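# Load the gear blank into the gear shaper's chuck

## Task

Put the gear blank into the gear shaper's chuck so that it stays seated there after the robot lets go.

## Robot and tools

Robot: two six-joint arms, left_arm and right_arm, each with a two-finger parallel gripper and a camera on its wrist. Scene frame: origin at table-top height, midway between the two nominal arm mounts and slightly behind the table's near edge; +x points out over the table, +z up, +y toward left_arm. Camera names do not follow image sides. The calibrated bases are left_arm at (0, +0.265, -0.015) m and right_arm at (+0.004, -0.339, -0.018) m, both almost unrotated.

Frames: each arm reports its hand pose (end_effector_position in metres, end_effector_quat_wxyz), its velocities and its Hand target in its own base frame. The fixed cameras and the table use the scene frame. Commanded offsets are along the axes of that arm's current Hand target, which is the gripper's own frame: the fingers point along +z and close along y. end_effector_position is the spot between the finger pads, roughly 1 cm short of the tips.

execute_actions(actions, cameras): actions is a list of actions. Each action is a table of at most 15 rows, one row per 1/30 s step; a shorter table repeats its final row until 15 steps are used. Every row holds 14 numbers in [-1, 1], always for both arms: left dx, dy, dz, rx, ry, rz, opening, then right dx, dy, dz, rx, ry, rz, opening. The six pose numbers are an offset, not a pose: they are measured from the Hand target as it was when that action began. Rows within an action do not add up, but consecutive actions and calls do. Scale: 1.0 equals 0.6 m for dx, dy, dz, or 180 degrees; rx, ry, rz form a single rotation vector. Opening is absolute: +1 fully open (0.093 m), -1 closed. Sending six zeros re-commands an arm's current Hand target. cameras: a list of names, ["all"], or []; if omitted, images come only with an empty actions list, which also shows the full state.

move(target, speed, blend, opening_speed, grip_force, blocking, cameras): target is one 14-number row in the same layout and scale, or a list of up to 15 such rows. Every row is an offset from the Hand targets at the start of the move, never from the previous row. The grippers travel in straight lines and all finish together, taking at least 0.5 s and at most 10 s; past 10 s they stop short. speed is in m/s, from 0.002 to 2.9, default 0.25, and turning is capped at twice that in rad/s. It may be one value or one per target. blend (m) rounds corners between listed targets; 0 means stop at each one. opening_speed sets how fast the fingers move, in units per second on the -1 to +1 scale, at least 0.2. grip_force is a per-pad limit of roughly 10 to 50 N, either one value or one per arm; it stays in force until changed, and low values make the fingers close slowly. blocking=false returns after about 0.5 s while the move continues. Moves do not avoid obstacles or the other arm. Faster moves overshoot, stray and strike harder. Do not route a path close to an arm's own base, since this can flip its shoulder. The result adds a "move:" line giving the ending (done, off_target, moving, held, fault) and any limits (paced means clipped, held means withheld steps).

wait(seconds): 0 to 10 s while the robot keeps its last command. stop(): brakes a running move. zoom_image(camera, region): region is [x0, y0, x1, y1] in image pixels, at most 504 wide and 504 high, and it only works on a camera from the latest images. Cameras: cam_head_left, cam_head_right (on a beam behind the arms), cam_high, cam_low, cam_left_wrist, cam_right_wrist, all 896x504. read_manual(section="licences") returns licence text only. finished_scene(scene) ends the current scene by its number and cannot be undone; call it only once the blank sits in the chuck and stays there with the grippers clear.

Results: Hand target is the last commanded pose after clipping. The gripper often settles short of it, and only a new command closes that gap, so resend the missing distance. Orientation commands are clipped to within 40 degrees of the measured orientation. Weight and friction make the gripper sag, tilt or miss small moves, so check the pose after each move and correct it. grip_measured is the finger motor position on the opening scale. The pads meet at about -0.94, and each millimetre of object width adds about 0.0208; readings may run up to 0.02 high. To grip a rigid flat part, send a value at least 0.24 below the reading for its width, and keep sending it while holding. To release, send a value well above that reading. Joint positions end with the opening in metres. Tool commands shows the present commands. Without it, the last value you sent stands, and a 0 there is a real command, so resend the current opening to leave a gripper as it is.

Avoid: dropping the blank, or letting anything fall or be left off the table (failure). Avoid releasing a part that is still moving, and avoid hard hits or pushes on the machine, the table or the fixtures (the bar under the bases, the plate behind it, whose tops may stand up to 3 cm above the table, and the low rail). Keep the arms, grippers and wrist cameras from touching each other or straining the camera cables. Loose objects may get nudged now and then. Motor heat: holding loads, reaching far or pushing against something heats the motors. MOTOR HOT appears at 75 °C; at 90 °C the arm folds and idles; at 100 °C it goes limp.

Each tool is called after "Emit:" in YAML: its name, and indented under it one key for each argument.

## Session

Emit:
execute_actions:
  actions: []

Scene clock: 0.00 s.
left_arm: end_effector_position=(+0.2977, -0.1251, +0.2984) grip_measured=+1.000 end_effector_quat_wxyz=(+0.754, -0.016, +0.656, +0.024) | right_arm: end_effector_position=(+0.3312, +0.1199, +0.4271) grip_measured=+1.000 end_effector_quat_wxyz=(+0.714, +0.047, +0.674, +0.183)
Joint positions: left_arm=[-0.797 0.985 0.448 0.746 -0.841 0.165 0.093] | right_arm=[0.495 0.983 1.034 0.041 0.312 0.292 0.093]
Joint velocities: within noise
Joint torques (N m): no reading
Motor temperatures (°C): left_arm=[27 26 27 28 28 25 27] | right_arm=[24 27 30 29 28 25 27]
Heat: left arm: 28 °C; right arm: 30 °C.
Hand target: left_arm +0.2976, -0.1252, +0.3009; +0.755, -0.016, +0.655, +0.023 | right_arm +0.3292, +0.1179, +0.4386; +0.724, +0.051, +0.662, +0.187
Tool commands: left_gripper/opening=+1.0 right_gripper/opening=+1.0
camera_calibration:
cam_left_wrist: T_world_to_cam=[[0.0871298, -0.996197, 0.000684939, -0.148942], [-0.305361, -0.0273621, -0.951843, 0.40823], [0.948242, 0.0827248, -0.306584, -0.0961251], [0, 0, 0, 1]] pos_world=[0.228785, -0.129254, 0.359203]
cam_right_wrist: T_world_to_cam=[[0.195902, -0.932007, -0.304933, 0.176606], [-0.378655, 0.214946, -0.900233, 0.523827], [0.904568, 0.291822, -0.310801, -0.118958], [0, 0, 0, 1]] pos_world=[0.271358, 0.0867182, 0.488447]

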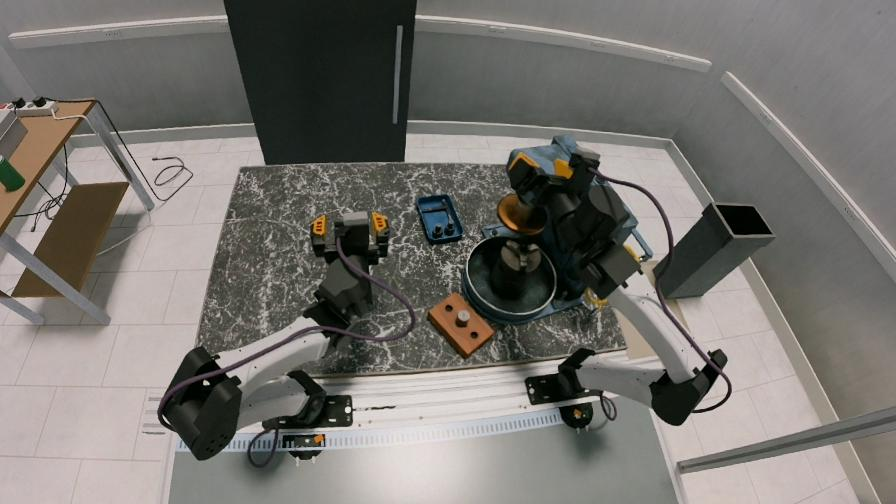

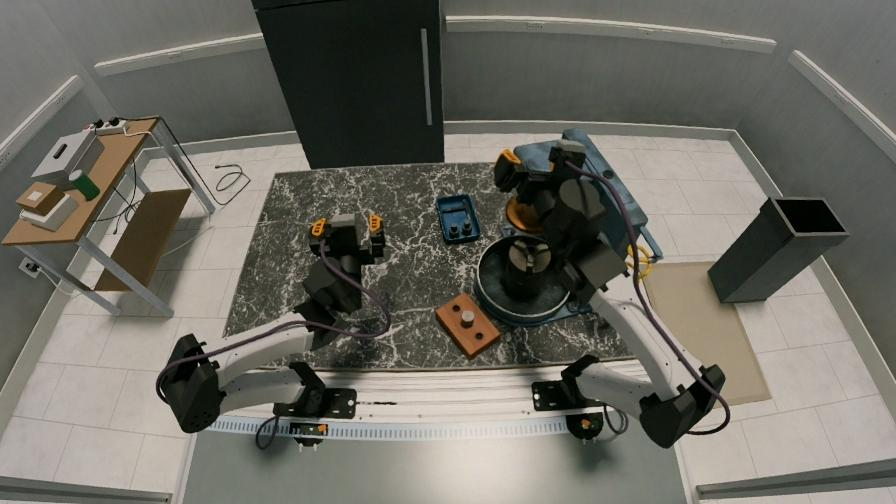

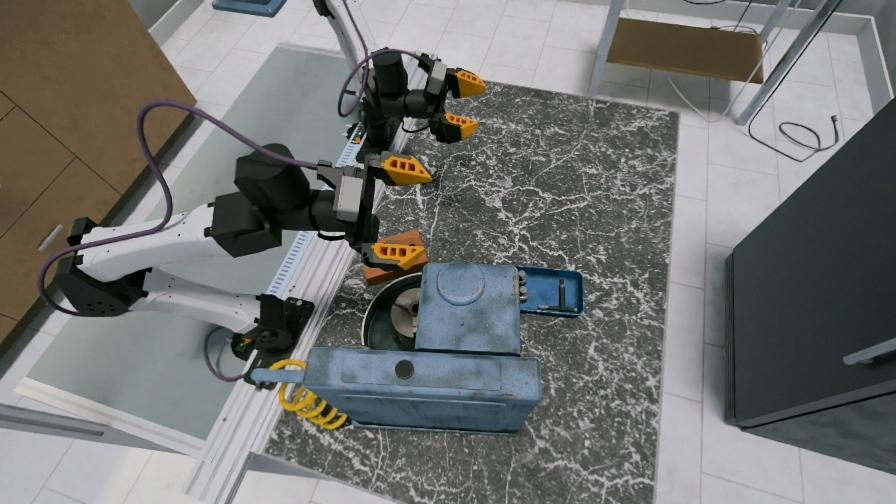

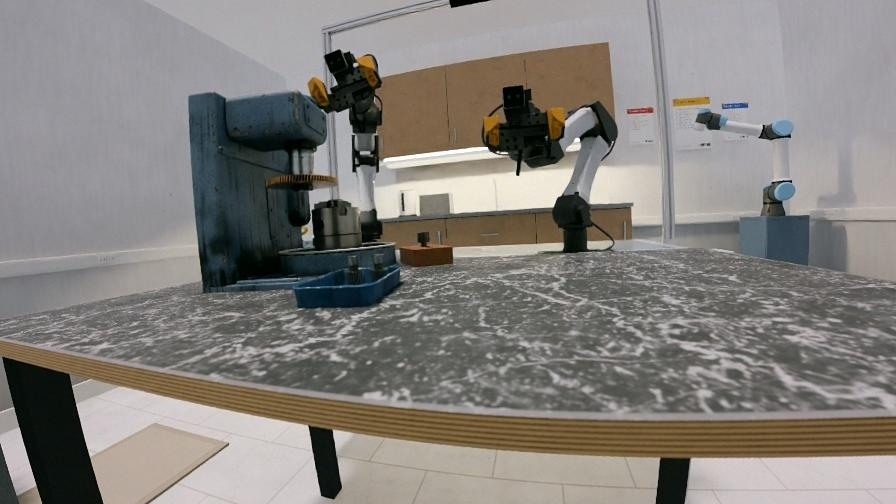

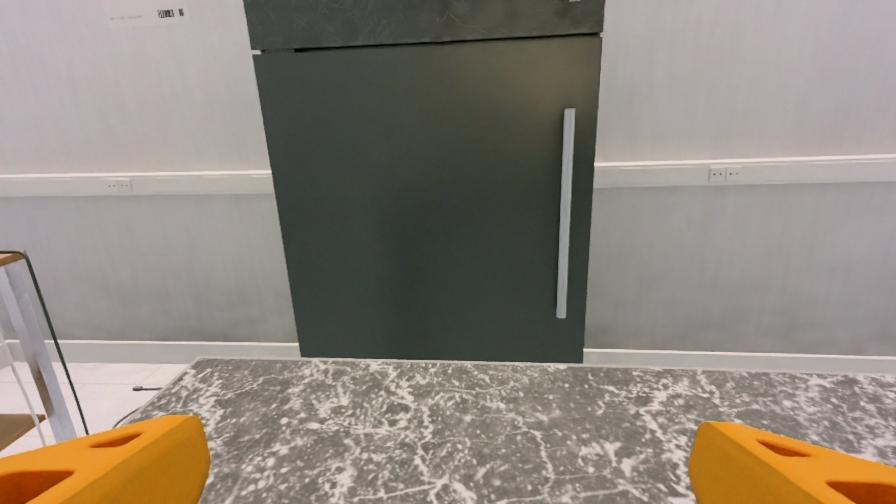

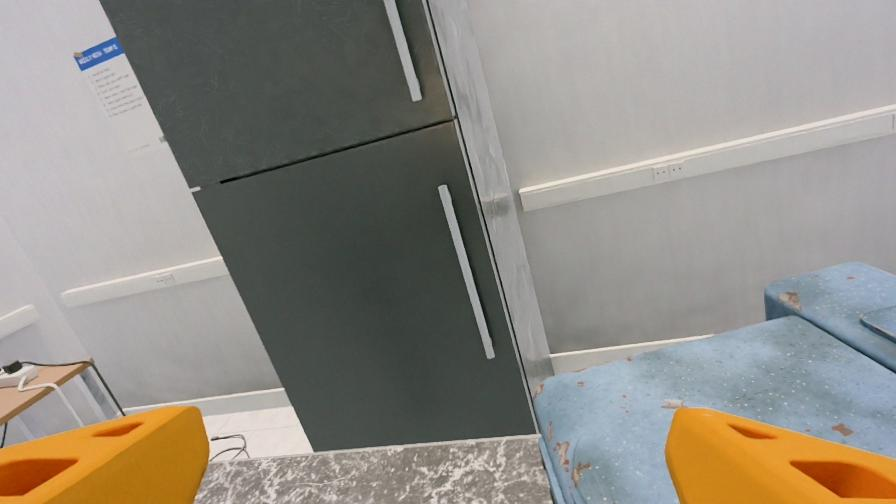

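Emit:
move:
  target:
    - [0,0,0,0,0,0,1,0.248,0.1125,-0.295,-0.0237,0.1947,-0.1114,1]
    - [0,0,0,0,0,0,1,0.429,0.116,-0.415,-0.0237,0.1947,-0.1114,1]
  speed: 0.25
  blend: [0.03,0]
  grip_force: 50
  cameras: ["cam_right_wrist"]

Scene clock: 33.57 s.
left_arm: end_effector_position=(+0.2977, -0.1251, +0.2984) grip_measured=+1.000 end_effector_quat_wxyz=(+0.754, -0.016, +0.656, +0.024) | right_arm: end_effector_position=(+0.0845, +0.2232, +0.1799) grip_measured=+1.000 end_effector_quat_wxyz=(+0.503, -0.160, +0.845, +0.082)
Joint positions: left_arm=[-0.797 0.985 0.448 0.746 -0.841 0.165 0.093] | right_arm=[1.876 1.198 0.859 -1.15 1.068 1.453 0.093]
Joint torques (N m): left_arm=[0.34 -2.35 7.46 1.72 0.19 0.01] | right_arm=[0.25 -2.09 7.16 0.05 1.01 0.27]
Motor temperatures (°C): left_arm=[27 27 29 34 28 25 27] | right_arm=[24 27 37 34 28 25 27]
Heat: left arm: 34 °C; right arm: 37 °C.
Hand target: left_arm +0.2976, -0.1252, +0.3009; +0.755, -0.016, +0.655, +0.023 | right_arm +0.0852, +0.2259, +0.1898; +0.514, -0.148, +0.840, +0.091
Off the commanded pose: left_arm 0.003 m, 0 deg | right_arm 0.010 m, 2 deg.
move: done
camera_calibration:
cam_right_wrist: T_world_to_cam=[[0.356226, -0.93388, 0.0311517, 0.172258], [-0.739222, -0.302053, -0.601926, 0.277812], [0.571536, 0.191393, -0.797944, 0.135409], [0, 0, 0, 1]] pos_world=[0.0666111, 0.218866, 0.269905]
Images, in order (width x height): cam_right_wrist 896x504.

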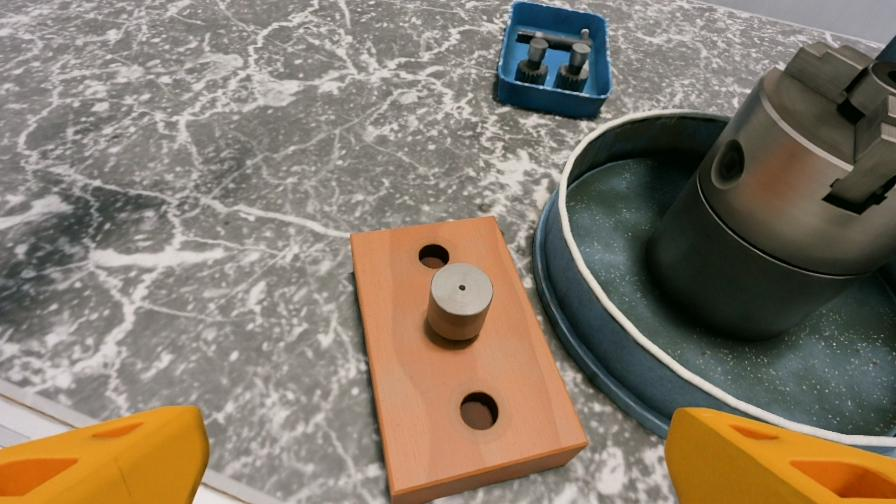

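Emit:
move:
  target: [0,0,0,0,0,0,1,0.093,-0.015,0.1327,-0.009,0,0.018,0.6]
  speed: 0.15
  cameras: ["cam_right_wrist"]

Scene clock: 47.00 s.
left_arm: end_effector_position=(+0.2977, -0.1251, +0.2984) grip_measured=+1.000 end_effector_quat_wxyz=(+0.754, -0.016, +0.656, +0.024) | right_arm: end_effector_position=(+0.1298, +0.2317, +0.1011) grip_measured=+0.601 end_effector_quat_wxyz=(+0.509, -0.141, +0.843, +0.102)
Joint positions: left_arm=[-0.797 0.985 0.448 0.746 -0.841 0.165 0.093] | right_arm=[1.626 1.166 0.459 -0.333 1.007 0.997 0.074]
Joint torques (N m): left_arm=[0.32 -2.35 7.46 1.72 0.2 0] | right_arm=[-0.64 -4.23 4.37 1.27 0.51 -0.07]
Heat: left arm: 35 °C; right arm: 37 °C.
Hand target: left_arm +0.2976, -0.1252, +0.3009; +0.755, -0.016, +0.655, +0.023 | right_arm +0.1311, +0.2331, +0.1039; +0.510, -0.132, +0.842, +0.117
Off the commanded pose: left_arm 0.003 m, 0 deg | right_arm 0.003 m, 2 deg.
move: done
camera_calibration:
cam_right_wrist: T_world_to_cam=[[0.344574, -0.938553, -0.0196995, 0.174206], [-0.741508, -0.259243, -0.618837, 0.25858], [0.575704, 0.227842, -0.785273, 0.0347005], [0, 0, 0, 1]] pos_world=[0.111735, 0.22263, 0.1907]
Images, in order (width x height): cam_right_wrist 896x504.

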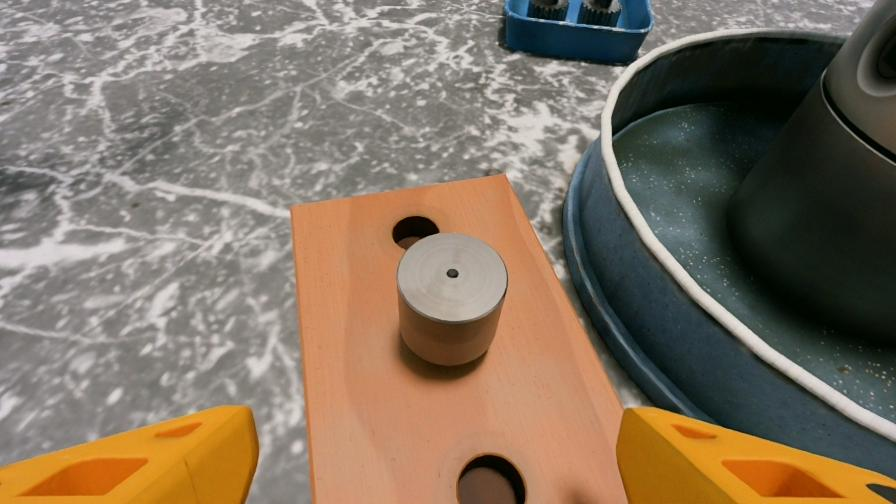

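Emit:
move:
  target: [0,0,0,0,0,0,1,0.006,-0.0065,0.083,0,0,0,0.6]
  speed: 0.08
  cameras: ["cam_right_wrist"]

Scene clock: 55.07 s.
left_arm: end_effector_position=(+0.2977, -0.1251, +0.2984) grip_measured=+1.000 end_effector_quat_wxyz=(+0.754, -0.016, +0.656, +0.024) | right_arm: end_effector_position=(+0.1703, +0.2444, +0.0788) grip_measured=+0.601 end_effector_quat_wxyz=(+0.508, -0.135, +0.843, +0.111)
Joint positions: left_arm=[-0.797 0.985 0.448 0.746 -0.841 0.165 0.093] | right_arm=[1.409 1.276 0.363 0.12 0.87 0.715 0.074]
Joint torques (N m): left_arm=[0.29 -2.35 7.49 1.72 0.2 0.01] | right_arm=[-0.7 -2.33 4.16 1.73 0.35 -0.09]
Heat: left arm: 36 °C; right arm: 36 °C.
Hand target: left_arm +0.2976, -0.1252, +0.3009; +0.755, -0.016, +0.655, +0.023 | right_arm +0.1721, +0.2457, +0.0780; +0.510, -0.132, +0.842, +0.117
Off the commanded pose: left_arm 0.003 m, 0 deg | right_arm 0.002 m, 1 deg.
move: done
camera_calibration:
cam_right_wrist: T_world_to_cam=[[0.34237, -0.938697, -0.0403853, 0.173782], [-0.745447, -0.24522, -0.619819, 0.275447], [0.571919, 0.242313, -0.783705, -0.0118865], [0, 0, 0, 1]] pos_world=[0.152632, 0.233554, 0.16843]
Images, in order (width x height): cam_right_wrist 896x504.

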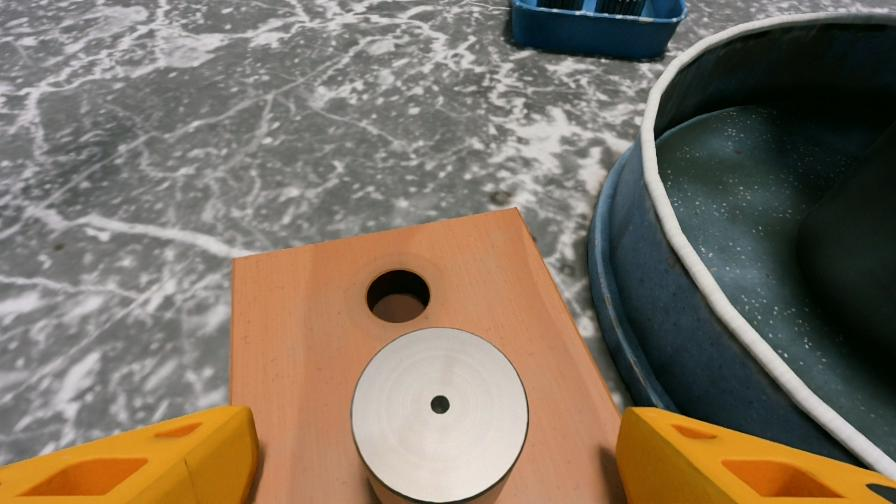

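Emit:
move:
  target:
    - [0,0,0,0,0,0,1,0.003,0,0.0225,0,0,0,0.6]
    - [0,0,0,0,0,0,1,0.003,0,0.0225,0,0,0,-0.65]
  speed: 0.05
  opening_speed: 0.7
  cameras: ["cam_right_wrist"]

Scene clock: 61.67 s.
left_arm: end_effector_position=(+0.2977, -0.1251, +0.2984) grip_measured=+1.000 end_effector_quat_wxyz=(+0.754, -0.016, +0.656, +0.024) | right_arm: end_effector_position=(+0.1812, +0.2500, +0.0721) grip_measured=-0.477 end_effector_quat_wxyz=(+0.509, -0.133, +0.843, +0.114)
Joint positions: left_arm=[-0.797 0.985 0.448 0.746 -0.841 0.165 0.093] | right_arm=[1.36 1.341 0.354 0.24 0.834 0.665 0.022]
Joint torques (N m): left_arm=[0.32 -2.33 7.46 1.72 0.19 -0.01] | right_arm=[-0.61 -2.59 3.92 1.73 0.32 -0.09]
Heat: left arm: 36 °C; right arm: 36 °C.
Hand target: left_arm +0.2976, -0.1252, +0.3009; +0.755, -0.016, +0.655, +0.023 | right_arm +0.1824, +0.2499, +0.0702; +0.509, -0.132, +0.842, +0.117
Off the commanded pose: left_arm 0.003 m, 0 deg | right_arm 0.002 m, 0 deg.
move: done
camera_calibration:
cam_right_wrist: T_world_to_cam=[[0.341771, -0.938581, -0.0475145, 0.175636], [-0.74518, -0.239847, -0.622238, 0.279501], [0.572625, 0.24807, -0.781385, -0.0265133], [0, 0, 0, 1]] pos_world=[0.163434, 0.238463, 0.161544]
Images, in order (width x height): cam_right_wrist 896x504.

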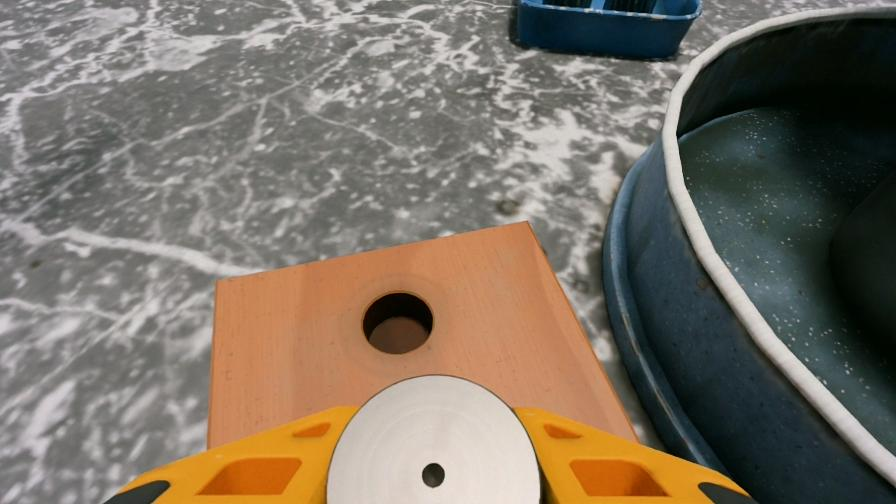

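Emit:
move:
  target:
    - [0,0,0,0,0,0,1,-0.211,0.0067,-0.0997,0,0,0,-0.65]
    - [0,0,0,0,0,0,1,-0.275,-0.1083,-0.1817,0,0.015,0,-0.65]
    - [0,0,0,0,0,0,1,-0.264,-0.2315,-0.2425,0,0.03,0,-0.65]
  speed: 0.2
  blend: [0.03,0.03,0]
  cameras: ["cam_right_wrist","cam_low"]

Emit:
zoom_image:
  camera: "cam_right_wrist"
  region: [350, 180, 610, 400]

Scene clock: 73.20 s.
left_arm: end_effector_position=(+0.2977, -0.1251, +0.2984) grip_measured=+1.000 end_effector_quat_wxyz=(+0.754, -0.016, +0.656, +0.024) | right_arm: end_effector_position=(+0.1770, +0.0846, +0.2432) grip_measured=-0.492 end_effector_quat_wxyz=(+0.439, -0.137, +0.883, +0.096)
Joint positions: left_arm=[-0.797 0.985 0.448 0.746 -0.841 0.165 0.093] | right_arm=[0.612 0.538 0.884 -0.999 0.194 0.207 0.022]
Joint torques (N m): left_arm=[0.32 -2.33 7.47 1.73 0.2 0.01] | right_arm=[-0.43 1.31 9.13 1.99 0.03 -0.17]
Heat: left arm: 37 °C; right arm: 36 °C.
Hand target: left_arm +0.2976, -0.1252, +0.3009; +0.755, -0.016, +0.655, +0.023 | right_arm +0.1802, +0.0876, +0.2682; +0.469, -0.137, +0.865, +0.111
Off the commanded pose: left_arm 0.003 m, 0 deg | right_arm 0.025 m, 4 deg.
move: off_target (right_arm)
camera_calibration:
cam_right_wrist: T_world_to_cam=[[0.330481, -0.942967, -0.0399452, 0.0304718], [-0.83077, -0.270554, -0.486438, 0.327936], [0.447887, 0.193944, -0.872802, 0.199458], [0, 0, 0, 1]] pos_world=[0.173034, 0.0787746, 0.334825]
Images, in order (width x height): cam_low 896x504, cam_right_wrist 896x504.

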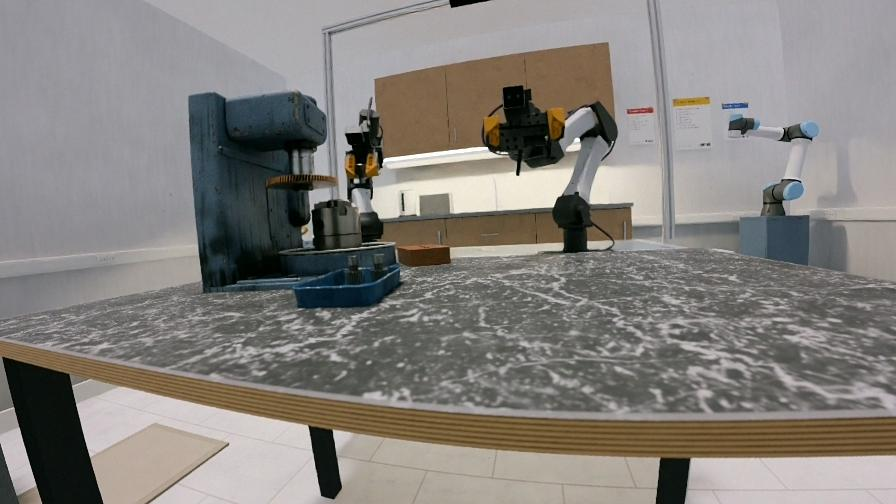

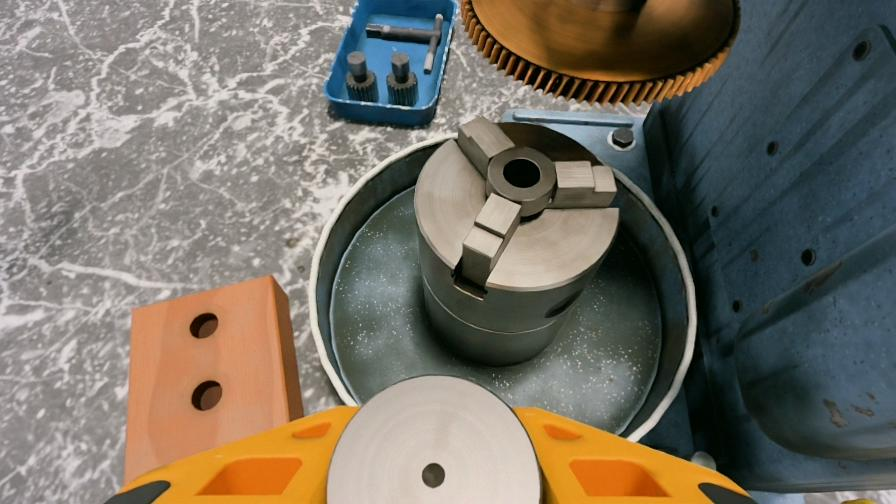

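Scaled by 1.938 from the camera's 896x504 image, which has a finer 1280x720 frame.

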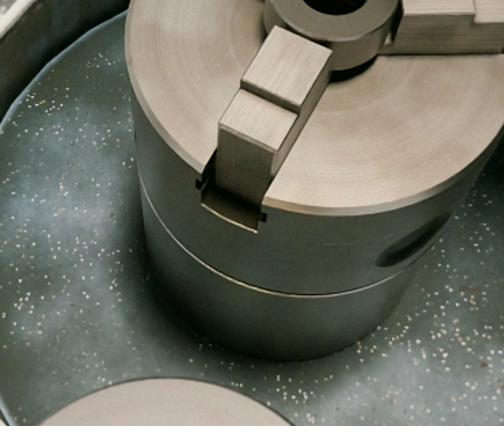

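Emit:
move:
  target: [0,0,0,0,0,0,1,-0.0455,-0.0115,0.0455,0,-0.01,0,-0.65]
  speed: 0.1
  cameras: ["cam_right_wrist"]

Scene clock: 87.83 s.
left_arm: end_effector_position=(+0.2977, -0.1251, +0.2984) grip_measured=+1.000 end_effector_quat_wxyz=(+0.754, -0.016, +0.656, +0.024) | right_arm: end_effector_position=(+0.2059, +0.0866, +0.2442) grip_measured=-0.492 end_effector_quat_wxyz=(+0.439, -0.133, +0.883, +0.098)
Joint positions: left_arm=[-0.797 0.985 0.448 0.746 -0.841 0.165 0.093] | right_arm=[0.44 0.631 0.884 -0.893 0.056 0.112 0.022]
Joint torques (N m): left_arm=[0.32 -2.35 7.47 1.71 0.19 0.01] | right_arm=[-0.42 1.59 9.48 2.43 -0.07 -0.17]
Heat: left arm: 37 °C; right arm: 38 °C.
Hand target: left_arm +0.2976, -0.1252, +0.3009; +0.755, -0.016, +0.655, +0.023 | right_arm +0.2181, +0.0935, +0.2763; +0.483, -0.135, +0.858, +0.113
Off the commanded pose: left_arm 0.003 m, 0 deg | right_arm 0.035 m, 6 deg.
move: off_target (right_arm)
camera_calibration:
cam_right_wrist: T_world_to_cam=[[0.325753, -0.94423, -0.0481039, 0.0259243], [-0.833767, -0.262911, -0.4855, 0.352638], [0.445776, 0.198261, -0.872912, 0.18717], [0, 0, 0, 1]] pos_world=[0.202137, 0.0800824, 0.335836]
Images, in order (width x height): cam_right_wrist 896x504.

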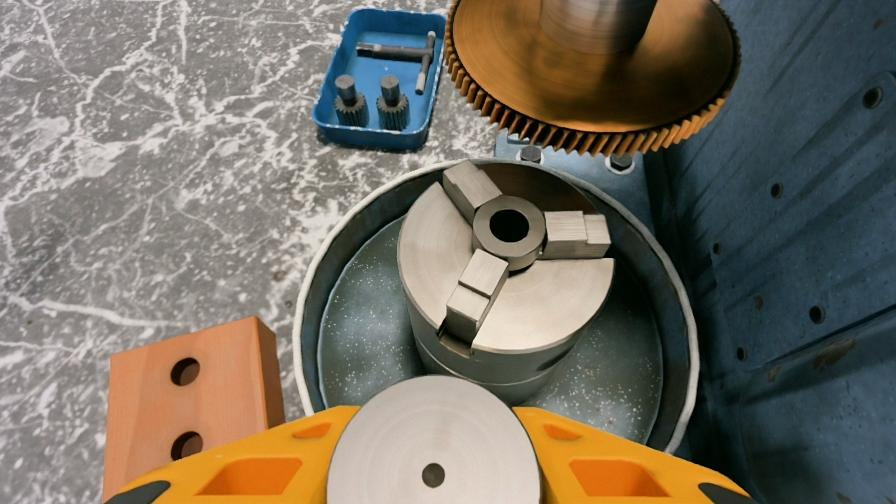

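Emit:
move:
  target: [0,0,0,0,0,0,1,-0.0324,-0.0437,0.1577,0,-0.034,0,-0.65]
  speed: 0.1
  cameras: ["cam_right_wrist","cam_low"]

Emit:
zoom_image:
  camera: "cam_low"
  region: [290, 170, 380, 250]

Scene clock: 120.93 s.
left_arm: end_effector_position=(+0.2977, -0.1251, +0.2984) grip_measured=+1.000 end_effector_quat_wxyz=(+0.754, -0.016, +0.656, +0.024) | right_arm: end_effector_position=(+0.3030, +0.0991, +0.2297) grip_measured=-0.492 end_effector_quat_wxyz=(+0.499, -0.123, +0.850, +0.115)
Joint positions: left_arm=[-0.797 0.985 0.448 0.746 -0.841 0.165 0.093] | right_arm=[0.269 0.896 0.757 -0.359 -0.089 0.035 0.022]
Joint torques (N m): left_arm=[0.34 -2.33 7.49 1.72 0.19 0] | right_arm=[-0.59 -1.14 6.16 2.64 -0.18 -0.16]
Motor temperatures (°C): left_arm=[27 27 33 39 28 25 27] | right_arm=[24 27 42 45 28 25 29]
Heat: left arm: 39 °C; right arm: 45 °C.
Hand target: left_arm +0.2976, -0.1252, +0.3009; +0.755, -0.016, +0.655, +0.023 | right_arm +0.3122, +0.1020, +0.2430; +0.528, -0.129, +0.831, +0.120
Off the commanded pose: left_arm 0.003 m, 0 deg | right_arm 0.017 m, 4 deg.
move: off_target (right_arm)
camera_calibration:
cam_right_wrist: T_world_to_cam=[[0.326118, -0.943146, -0.0642043, 0.00888584], [-0.765165, -0.223472, -0.603807, 0.432262], [0.555131, 0.246039, -0.794541, 0.0728257], [0, 0, 0, 1]] pos_world=[0.287426, 0.0870612, 0.319436]
Images, in order (width x height): cam_low 896x504, cam_right_wrist 896x504.

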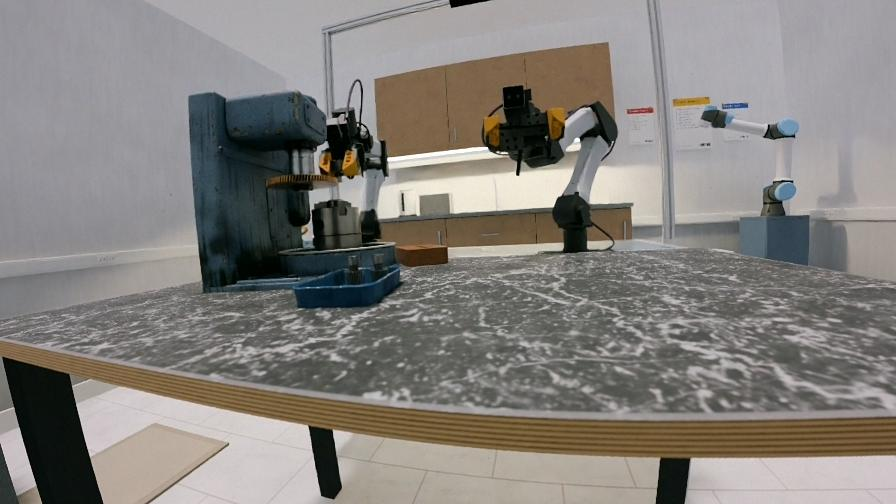

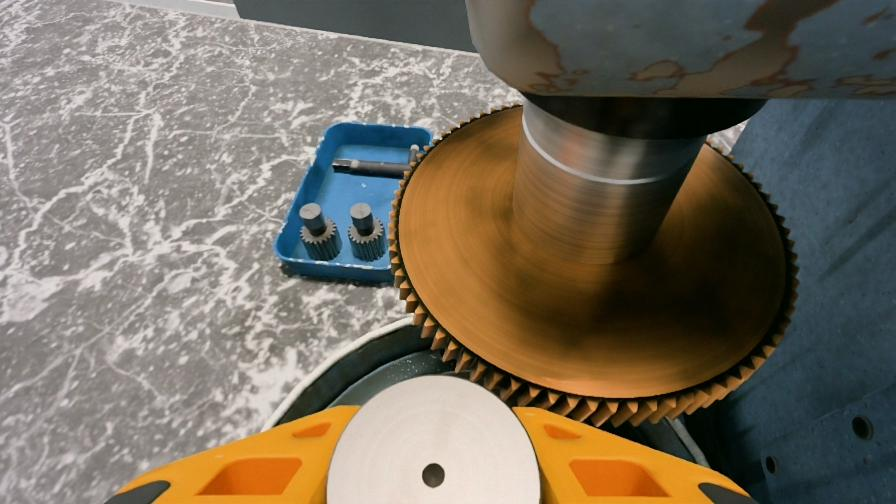

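Scaled by 5.600 from the camera's 896x504 image, which has a finer 1280x720 frame.

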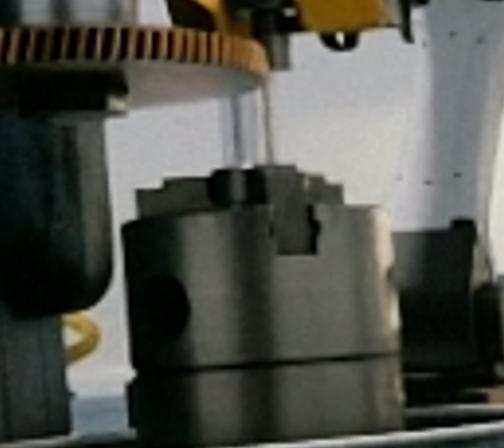

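Emit:
zoom_image:
  camera: "cam_low"
  region: [305, 160, 365, 220]

Scaled by 8.400 from the camera's 896x504 image, which has a finer 1280x720 frame.

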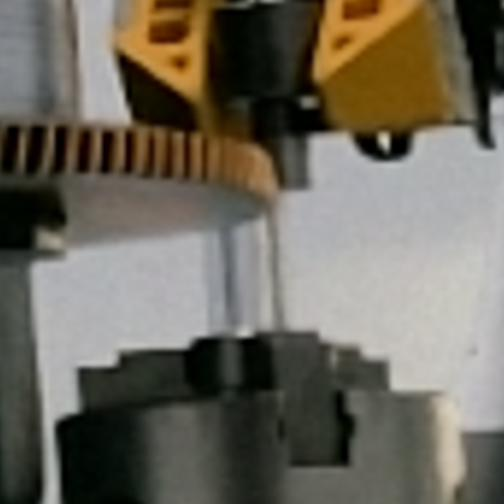

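Emit:
move:
  target: [0,0,0,0,0,0,1,0.0333,-0.0083,0.0143,-0.0026,-0.004,-0.007,-0.65]
  speed: 0.05
  cameras: ["cam_low"]

Emit:
zoom_image:
  camera: "cam_low"
  region: [305, 160, 365, 220]

Scene clock: 142.70 s.
left_arm: end_effector_position=(+0.2977, -0.1251, +0.2984) grip_measured=+1.000 end_effector_quat_wxyz=(+0.754, -0.016, +0.656, +0.024) | right_arm: end_effector_position=(+0.3049, +0.0959, +0.2039) grip_measured=-0.492 end_effector_quat_wxyz=(+0.499, -0.133, +0.849, +0.114)
Joint positions: left_arm=[-0.797 0.985 0.448 0.746 -0.841 0.165 0.093] | right_arm=[0.241 0.896 0.655 -0.258 -0.121 0.003 0.022]
Joint torques (N m): left_arm=[0.36 -2.33 7.47 1.72 0.19 0] | right_arm=[-0.59 -2.26 6.27 2.64 -0.2 -0.18]
Heat: left arm: 39 °C; right arm: 47 °C.
Hand target: left_arm +0.2976, -0.1252, +0.3009; +0.755, -0.016, +0.655, +0.023 | right_arm +0.3130, +0.0985, +0.2211; +0.534, -0.140, +0.825, +0.119
Off the commanded pose: left_arm 0.003 m, 0 deg | right_arm 0.019 m, 5 deg.
move: off_target (right_arm)
Images, in order (width x height): cam_low 896x504.

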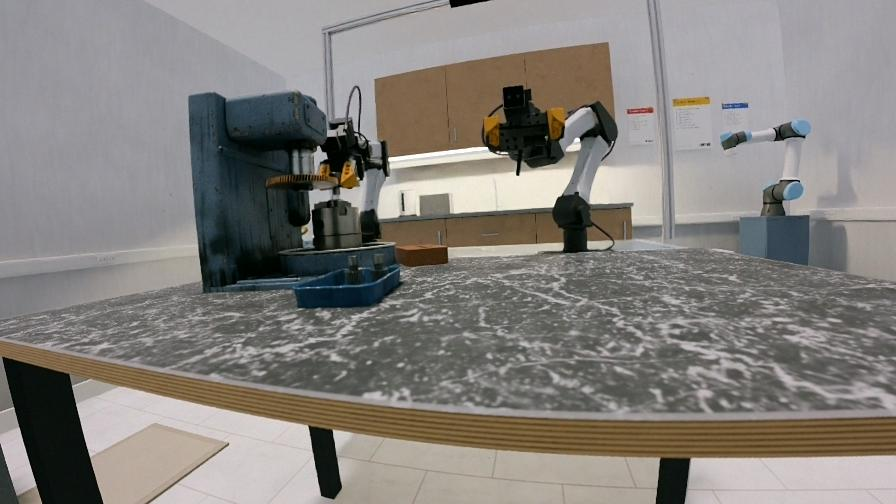

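Scaled by 8.400 from the camera's 896x504 image, which has a finer 1280x720 frame.

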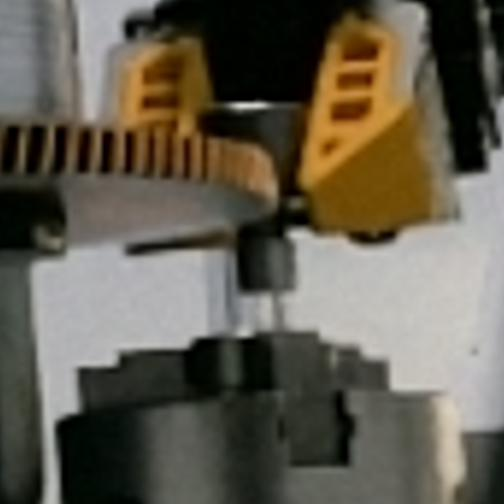

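Emit:
move:
  target: [0,0,0,0,0,0,1,0.0082,-0.0017,0.0218,0,-0.007,0,-0.65]
  speed: 0.04
  cameras: ["cam_low"]

Emit:
zoom_image:
  camera: "cam_low"
  region: [305, 160, 365, 220]

Scene clock: 149.30 s.
left_arm: end_effector_position=(+0.2977, -0.1251, +0.2984) grip_measured=+1.000 end_effector_quat_wxyz=(+0.754, -0.016, +0.656, +0.024) | right_arm: end_effector_position=(+0.3138, +0.0982, +0.1977) grip_measured=-0.492 end_effector_quat_wxyz=(+0.514, -0.132, +0.840, +0.115)
Joint positions: left_arm=[-0.797 0.985 0.448 0.746 -0.841 0.165 0.093] | right_arm=[0.241 0.925 0.611 -0.152 -0.121 0.003 0.022]
Joint torques (N m): left_arm=[0.31 -2.37 7.46 1.73 0.2 0.01] | right_arm=[-0.36 -1.14 6.3 2.68 -0.17 -0.11]
Heat: left arm: 39 °C; right arm: 47 °C.
Hand target: left_arm +0.2976, -0.1252, +0.3009; +0.755, -0.016, +0.655, +0.023 | right_arm +0.3225, +0.1016, +0.2112; +0.543, -0.138, +0.820, +0.120
Off the commanded pose: left_arm 0.003 m, 0 deg | right_arm 0.017 m, 4 deg.
move: off_target (right_arm)
Images, in order (width x height): cam_low 896x504.

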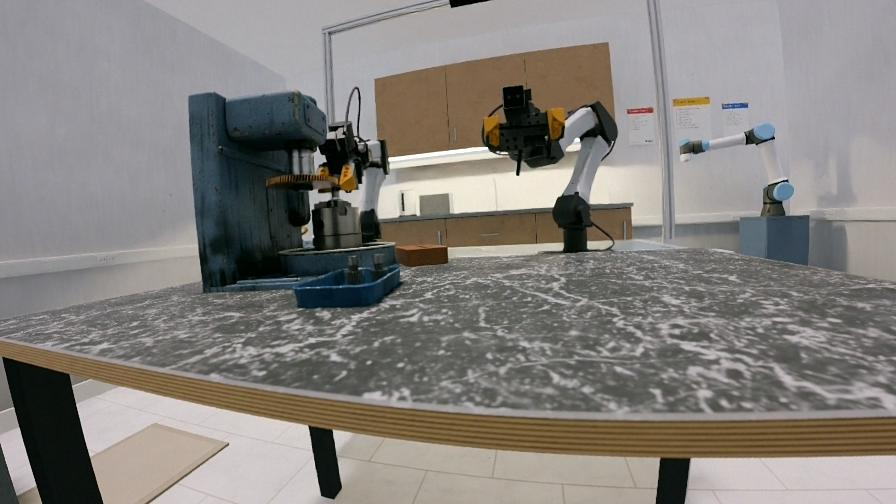

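Scaled by 8.400 from the camera's 896x504 image, which has a finer 1280x720 frame.

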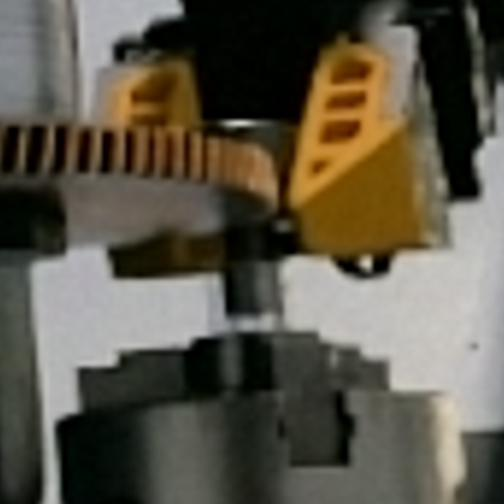

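Emit:
move:
  target: [0,0,0,0,0,0,1,0.0107,-0.0003,0.0088,0,0.003,0,-0.65]
  speed: 0.03

Scene clock: 152.47 s.
left_arm: end_effector_position=(+0.2977, -0.1251, +0.2984) grip_measured=+1.000 end_effector_quat_wxyz=(+0.754, -0.016, +0.656, +0.024) | right_arm: end_effector_position=(+0.3153, +0.0986, +0.1936) grip_measured=-0.492 end_effector_quat_wxyz=(+0.513, -0.133, +0.841, +0.115)
Joint positions: left_arm=[-0.797 0.985 0.448 0.746 -0.841 0.165 0.093] | right_arm=[0.241 0.936 0.602 -0.134 -0.122 0.003 0.022]
Joint torques (N m): left_arm=[0.31 -2.33 7.51 1.72 0.21 0] | right_arm=[-0.14 -0.39 5.83 2.76 -0.13 -0.11]
Heat: left arm: 39 °C; right arm: 48 °C.
Hand target: left_arm +0.2976, -0.1252, +0.3009; +0.755, -0.016, +0.655, +0.023 | right_arm +0.3247, +0.1026, +0.2032; +0.539, -0.139, +0.822, +0.120
Off the commanded pose: left_arm 0.003 m, 0 deg | right_arm 0.014 m, 4 deg.
move: off_target (right_arm)

Emit:
move:
  target: [0,0,0,0,0,0,1,0.0112,0,0.0075,0,0.003,0,-0.65]
  speed: 0.03
  cameras: ["cam_low"]

Emit:
zoom_image:
  camera: "cam_low"
  region: [305, 160, 365, 220]

Scene clock: 154.90 s.
left_arm: end_effector_position=(+0.2977, -0.1251, +0.2984) grip_measured=+1.000 end_effector_quat_wxyz=(+0.754, -0.016, +0.656, +0.024) | right_arm: end_effector_position=(+0.3160, +0.0988, +0.1913) grip_measured=-0.493 end_effector_quat_wxyz=(+0.514, -0.133, +0.839, +0.115)
Joint positions: left_arm=[-0.797 0.985 0.448 0.746 -0.841 0.165 0.093] | right_arm=[0.241 0.939 0.59 -0.116 -0.122 0.003 0.022]
Joint torques (N m): left_arm=[0.32 -2.37 7.45 1.72 0.21 0] | right_arm=[0.06 0.87 5.46 2.82 -0.1 -0.11]
Heat: left arm: 40 °C; right arm: 48 °C.
Hand target: left_arm +0.2976, -0.1252, +0.3009; +0.755, -0.016, +0.655, +0.023 | right_arm +0.3261, +0.1035, +0.1955; +0.535, -0.140, +0.825, +0.119
Off the commanded pose: left_arm 0.003 m, 0 deg | right_arm 0.012 m, 3 deg.
move: off_target (right_arm)
Images, in order (width x height): cam_low 896x504.

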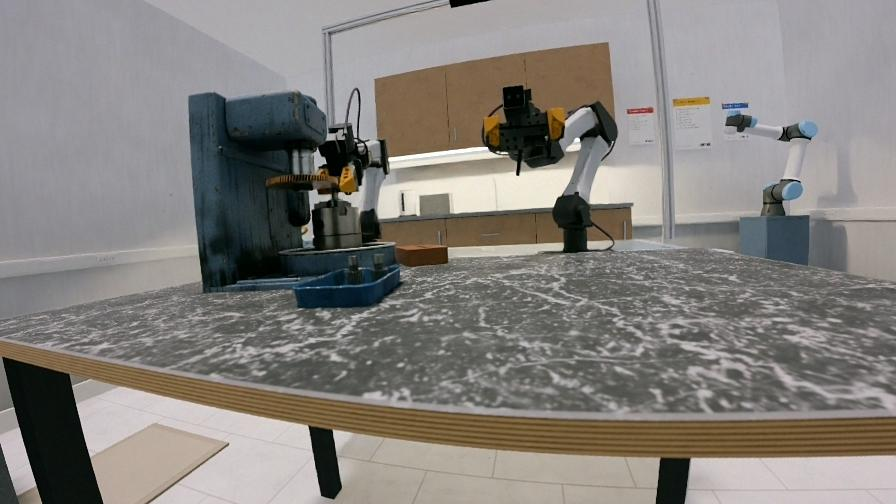

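Scaled by 8.400 from the camera's 896x504 image, which has a finer 1280x720 frame.

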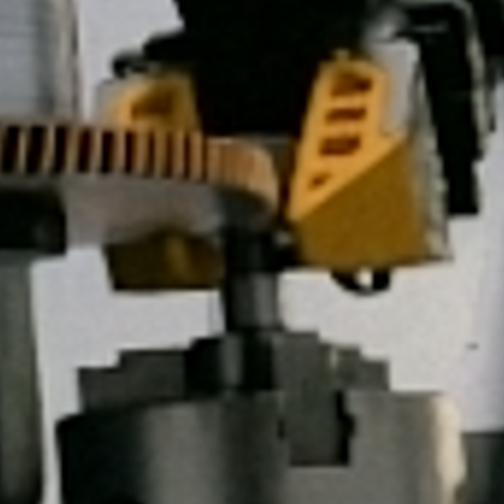

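Emit:
move:
  target:
    - [0,0,0,0,0,0,1,0.0258,-0.0015,-0.0027,0,0.01,0,-0.68]
    - [0,0,0,0,0,0,1,0.0225,-0.0045,0.0043,0,0.01,0,-0.68]
    - [0,0,0,0,0,0,1,0.0291,0.0015,-0.0097,0,0.01,0,-0.68]
    - [0,0,0,0,0,0,1,0.0249,0.0063,0.0001,0,0.01,0,-0.68]
    - [0,0,0,0,0,0,1,0.0267,-0.0093,-0.0055,0,0.01,0,-0.68]
    - [0,0,0,0,0,0,1,0.0258,-0.0015,-0.0027,0,0.01,0,-0.68]
  speed: 0.03
  blend: 0.001
  cameras: ["cam_right_wrist","cam_low"]

Emit:
zoom_image:
  camera: "cam_low"
  region: [305, 160, 365, 220]

Scene clock: 165.97 s.
left_arm: end_effector_position=(+0.2977, -0.1251, +0.2984) grip_measured=+1.000 end_effector_quat_wxyz=(+0.754, -0.016, +0.656, +0.024) | right_arm: end_effector_position=(+0.3148, +0.0993, +0.1893) grip_measured=-0.493 end_effector_quat_wxyz=(+0.523, -0.138, +0.832, +0.122)
Joint positions: left_arm=[-0.797 0.985 0.448 0.746 -0.841 0.165 0.093] | right_arm=[0.231 0.927 0.557 -0.072 -0.147 -0.005 0.022]
Joint torques (N m): left_arm=[0.32 -2.39 7.46 1.72 0.2 0] | right_arm=[0.36 0.79 5.3 2.27 0.11 -0.1]
Heat: left arm: 40 °C; right arm: 48 °C.
Hand target: left_arm +0.2976, -0.1252, +0.3009; +0.755, -0.016, +0.655, +0.023 | right_arm +0.3190, +0.1005, +0.1817; +0.522, -0.141, +0.833, +0.117
Off the commanded pose: left_arm 0.003 m, 0 deg | right_arm 0.009 m, 1 deg.
move: done
camera_calibration:
cam_right_wrist: T_world_to_cam=[[0.359323, -0.931943, -0.0486712, -0.0118746], [-0.718875, -0.243161, -0.651223, 0.41346], [0.595068, 0.268988, -0.757324, 0.0121774], [0, 0, 0, 1]] pos_world=[0.294246, 0.0861952, 0.277899]
Images, in order (width x height): cam_low 896x504, cam_right_wrist 896x504.

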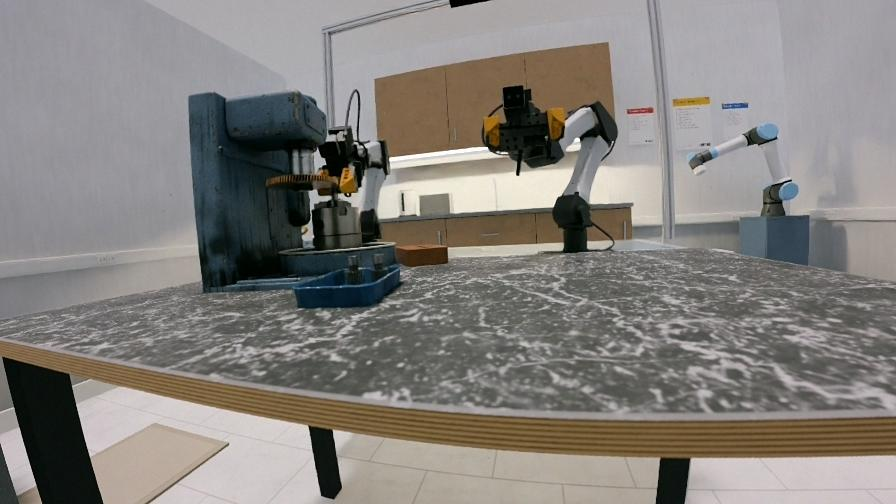

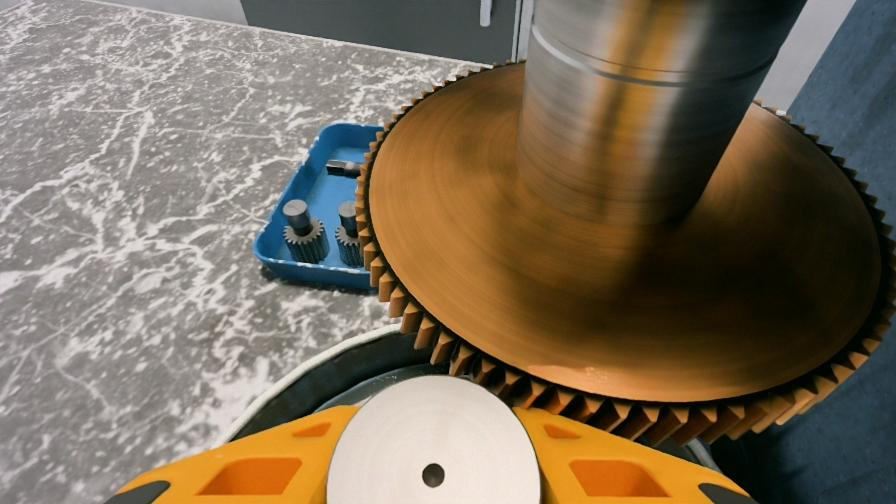

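Scaled by 8.400 from the camera's 896x504 image, which has a finer 1280x720 frame.

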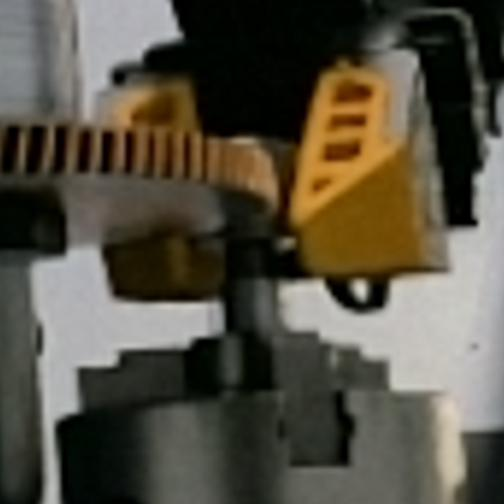

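Emit:
move:
  target: [0,0,0,0,0,0,1,-0.005,-0.004,0.012,0,0.008,0,-0.68]
  speed: 0.03

Emit:
move:
  target: [0,0,0,0,0,0,1,0.009,0.006,-0.022,0,0,0,-0.68]
  speed: 0.03

Scene clock: 170.53 s.
left_arm: end_effector_position=(+0.2977, -0.1251, +0.2984) grip_measured=+1.000 end_effector_quat_wxyz=(+0.754, -0.016, +0.656, +0.024) | right_arm: end_effector_position=(+0.3154, +0.0996, +0.1884) grip_measured=-0.493 end_effector_quat_wxyz=(+0.521, -0.138, +0.834, +0.122)
Joint positions: left_arm=[-0.797 0.985 0.448 0.746 -0.841 0.165 0.093] | right_arm=[0.231 0.933 0.561 -0.075 -0.147 -0.005 0.022]
Joint torques (N m): left_arm=[0.29 -2.35 7.47 1.72 0.2 0.01] | right_arm=[-0.2 4.51 7.98 2.15 0.05 -0.18]
Heat: left arm: 40 °C; right arm: 47 °C.
Hand target: left_arm +0.2976, -0.1252, +0.3009; +0.755, -0.016, +0.655, +0.023 | right_arm +0.3271, +0.1011, +0.1813; +0.512, -0.143, +0.839, +0.115
Off the commanded pose: left_arm 0.003 m, 0 deg | right_arm 0.014 m, 2 deg.
move: off_target (right_arm)

Scene clock: 171.23 s.
left_arm: end_effector_position=(+0.2977, -0.1251, +0.2984) grip_measured=+1.000 end_effector_quat_wxyz=(+0.754, -0.016, +0.656, +0.024) | right_arm: end_effector_position=(+0.3141, +0.0993, +0.1908) grip_measured=-0.493 end_effector_quat_wxyz=(+0.524, -0.138, +0.832, +0.122)
Joint positions: left_arm=[-0.797 0.985 0.448 0.746 -0.841 0.165 0.093] | right_arm=[0.231 0.922 0.561 -0.08 -0.147 -0.005 0.022]
Joint torques (N m): left_arm=[0.31 -2.41 7.46 1.73 0.19 0] | right_arm=[0.49 -0.92 6.2 1.69 0.15 -0.11]
Heat: left arm: 40 °C; right arm: 47 °C.
Hand target: left_arm +0.2976, -0.1252, +0.3009; +0.755, -0.016, +0.655, +0.023 | right_arm +0.3125, +0.0994, +0.1826; +0.512, -0.143, +0.839, +0.115
Off the commanded pose: left_arm 0.003 m, 0 deg | right_arm 0.008 m, 2 deg.
move: done

Emit:
move:
  target:
    - [0,0,0,0,0,0,1,-0.0133,-0.007,0.0145,0,0.01,0,-0.68]
    - [0,0,0,0,0,0,1,0.0097,-0.0025,0.0102,0,0.012,0,-0.68]
    - [0,0,0,0,0,0,1,0.0134,0.0005,0.0032,0,0.012,0,-0.68]
    - [0,0,0,0,0,0,1,0.006,-0.0055,0.0172,0,0.004,0,-0.68]
    - [0,0,0,0,0,0,1,0.0088,0.0053,0.013,0,0.016,0,-0.68]
    - [0,0,0,0,0,0,1,0.0106,-0.0103,0.0074,0,0.012,0,-0.68]
    - [0,0,0,0,0,0,1,0.0097,-0.0025,0.0102,0,0.012,0,-0.68]
  speed: 0.04
  blend: 0.001

Scene clock: 179.17 s.
left_arm: end_effector_position=(+0.2977, -0.1251, +0.2984) grip_measured=+1.000 end_effector_quat_wxyz=(+0.754, -0.016, +0.656, +0.024) | right_arm: end_effector_position=(+0.3148, +0.0991, +0.1884) grip_measured=-0.493 end_effector_quat_wxyz=(+0.512, -0.141, +0.839, +0.119)
Joint positions: left_arm=[-0.797 0.985 0.448 0.746 -0.841 0.165 0.093] | right_arm=[0.23 0.939 0.582 -0.113 -0.148 -0.013 0.022]
Joint torques (N m): left_arm=[0.35 -2.36 7.49 1.72 0.19 0.01] | right_arm=[0.36 0.72 5.71 1.83 0.12 -0.11]
Heat: left arm: 40 °C; right arm: 46 °C.
Hand target: left_arm +0.2976, -0.1252, +0.3009; +0.755, -0.016, +0.655, +0.023 | right_arm +0.3156, +0.0993, +0.1747; +0.496, -0.145, +0.849, +0.112
Off the commanded pose: left_arm 0.003 m, 0 deg | right_arm 0.014 m, 2 deg.
move: off_target (right_arm)

Emit:
move:
  target: [0,0,0,0,0,0,1,-0.0018,0.0156,0.0056,0,0,0.005,-0.68]
  speed: 0.04

Emit:
move:
  target: [0,0,0,0,0,0,1,0.0036,-0.0312,-0.0112,0,0,0,-0.68]
  speed: 0.04

Scene clock: 182.57 s.
left_arm: end_effector_position=(+0.2977, -0.1251, +0.2984) grip_measured=+1.000 end_effector_quat_wxyz=(+0.754, -0.016, +0.656, +0.024) | right_arm: end_effector_position=(+0.3143, +0.1025, +0.1879) grip_measured=-0.493 end_effector_quat_wxyz=(+0.513, -0.131, +0.841, +0.109)
Joint positions: left_arm=[-0.797 0.985 0.448 0.746 -0.841 0.165 0.093] | right_arm=[0.274 0.939 0.582 -0.112 -0.081 0.014 0.022]
Joint torques (N m): left_arm=[0.29 -2.37 7.45 1.73 0.2 0.01] | right_arm=[0.96 1.66 5.93 1.93 -0.11 0.05]
Heat: left arm: 40 °C; right arm: 46 °C.
Hand target: left_arm +0.2976, -0.1252, +0.3009; +0.755, -0.016, +0.655, +0.023 | right_arm +0.3155, +0.1093, +0.1744; +0.495, -0.138, +0.850, +0.116
Off the commanded pose: left_arm 0.003 m, 0 deg | right_arm 0.015 m, 3 deg.
move: off_target (right_arm)

Scene clock: 183.57 s.
left_arm: end_effector_position=(+0.2977, -0.1251, +0.2984) grip_measured=+1.000 end_effector_quat_wxyz=(+0.754, -0.016, +0.656, +0.024) | right_arm: end_effector_position=(+0.3146, +0.0977, +0.1892) grip_measured=-0.493 end_effector_quat_wxyz=(+0.511, -0.145, +0.837, +0.132)
Joint positions: left_arm=[-0.797 0.985 0.448 0.746 -0.841 0.165 0.093] | right_arm=[0.197 0.939 0.582 -0.112 -0.204 -0.021 0.022]
Joint torques (N m): left_arm=[0.32 -2.39 7.46 1.73 0.2 0] | right_arm=[-1.2 -0.21 5.5 1.69 0.22 -0.15]
Heat: left arm: 40 °C; right arm: 45 °C.
Hand target: left_arm +0.2976, -0.1252, +0.3009; +0.755, -0.016, +0.655, +0.023 | right_arm +0.3156, +0.0892, +0.1746; +0.495, -0.138, +0.850, +0.116
Off the commanded pose: left_arm 0.003 m, 0 deg | right_arm 0.017 m, 3 deg.
move: off_target (right_arm)


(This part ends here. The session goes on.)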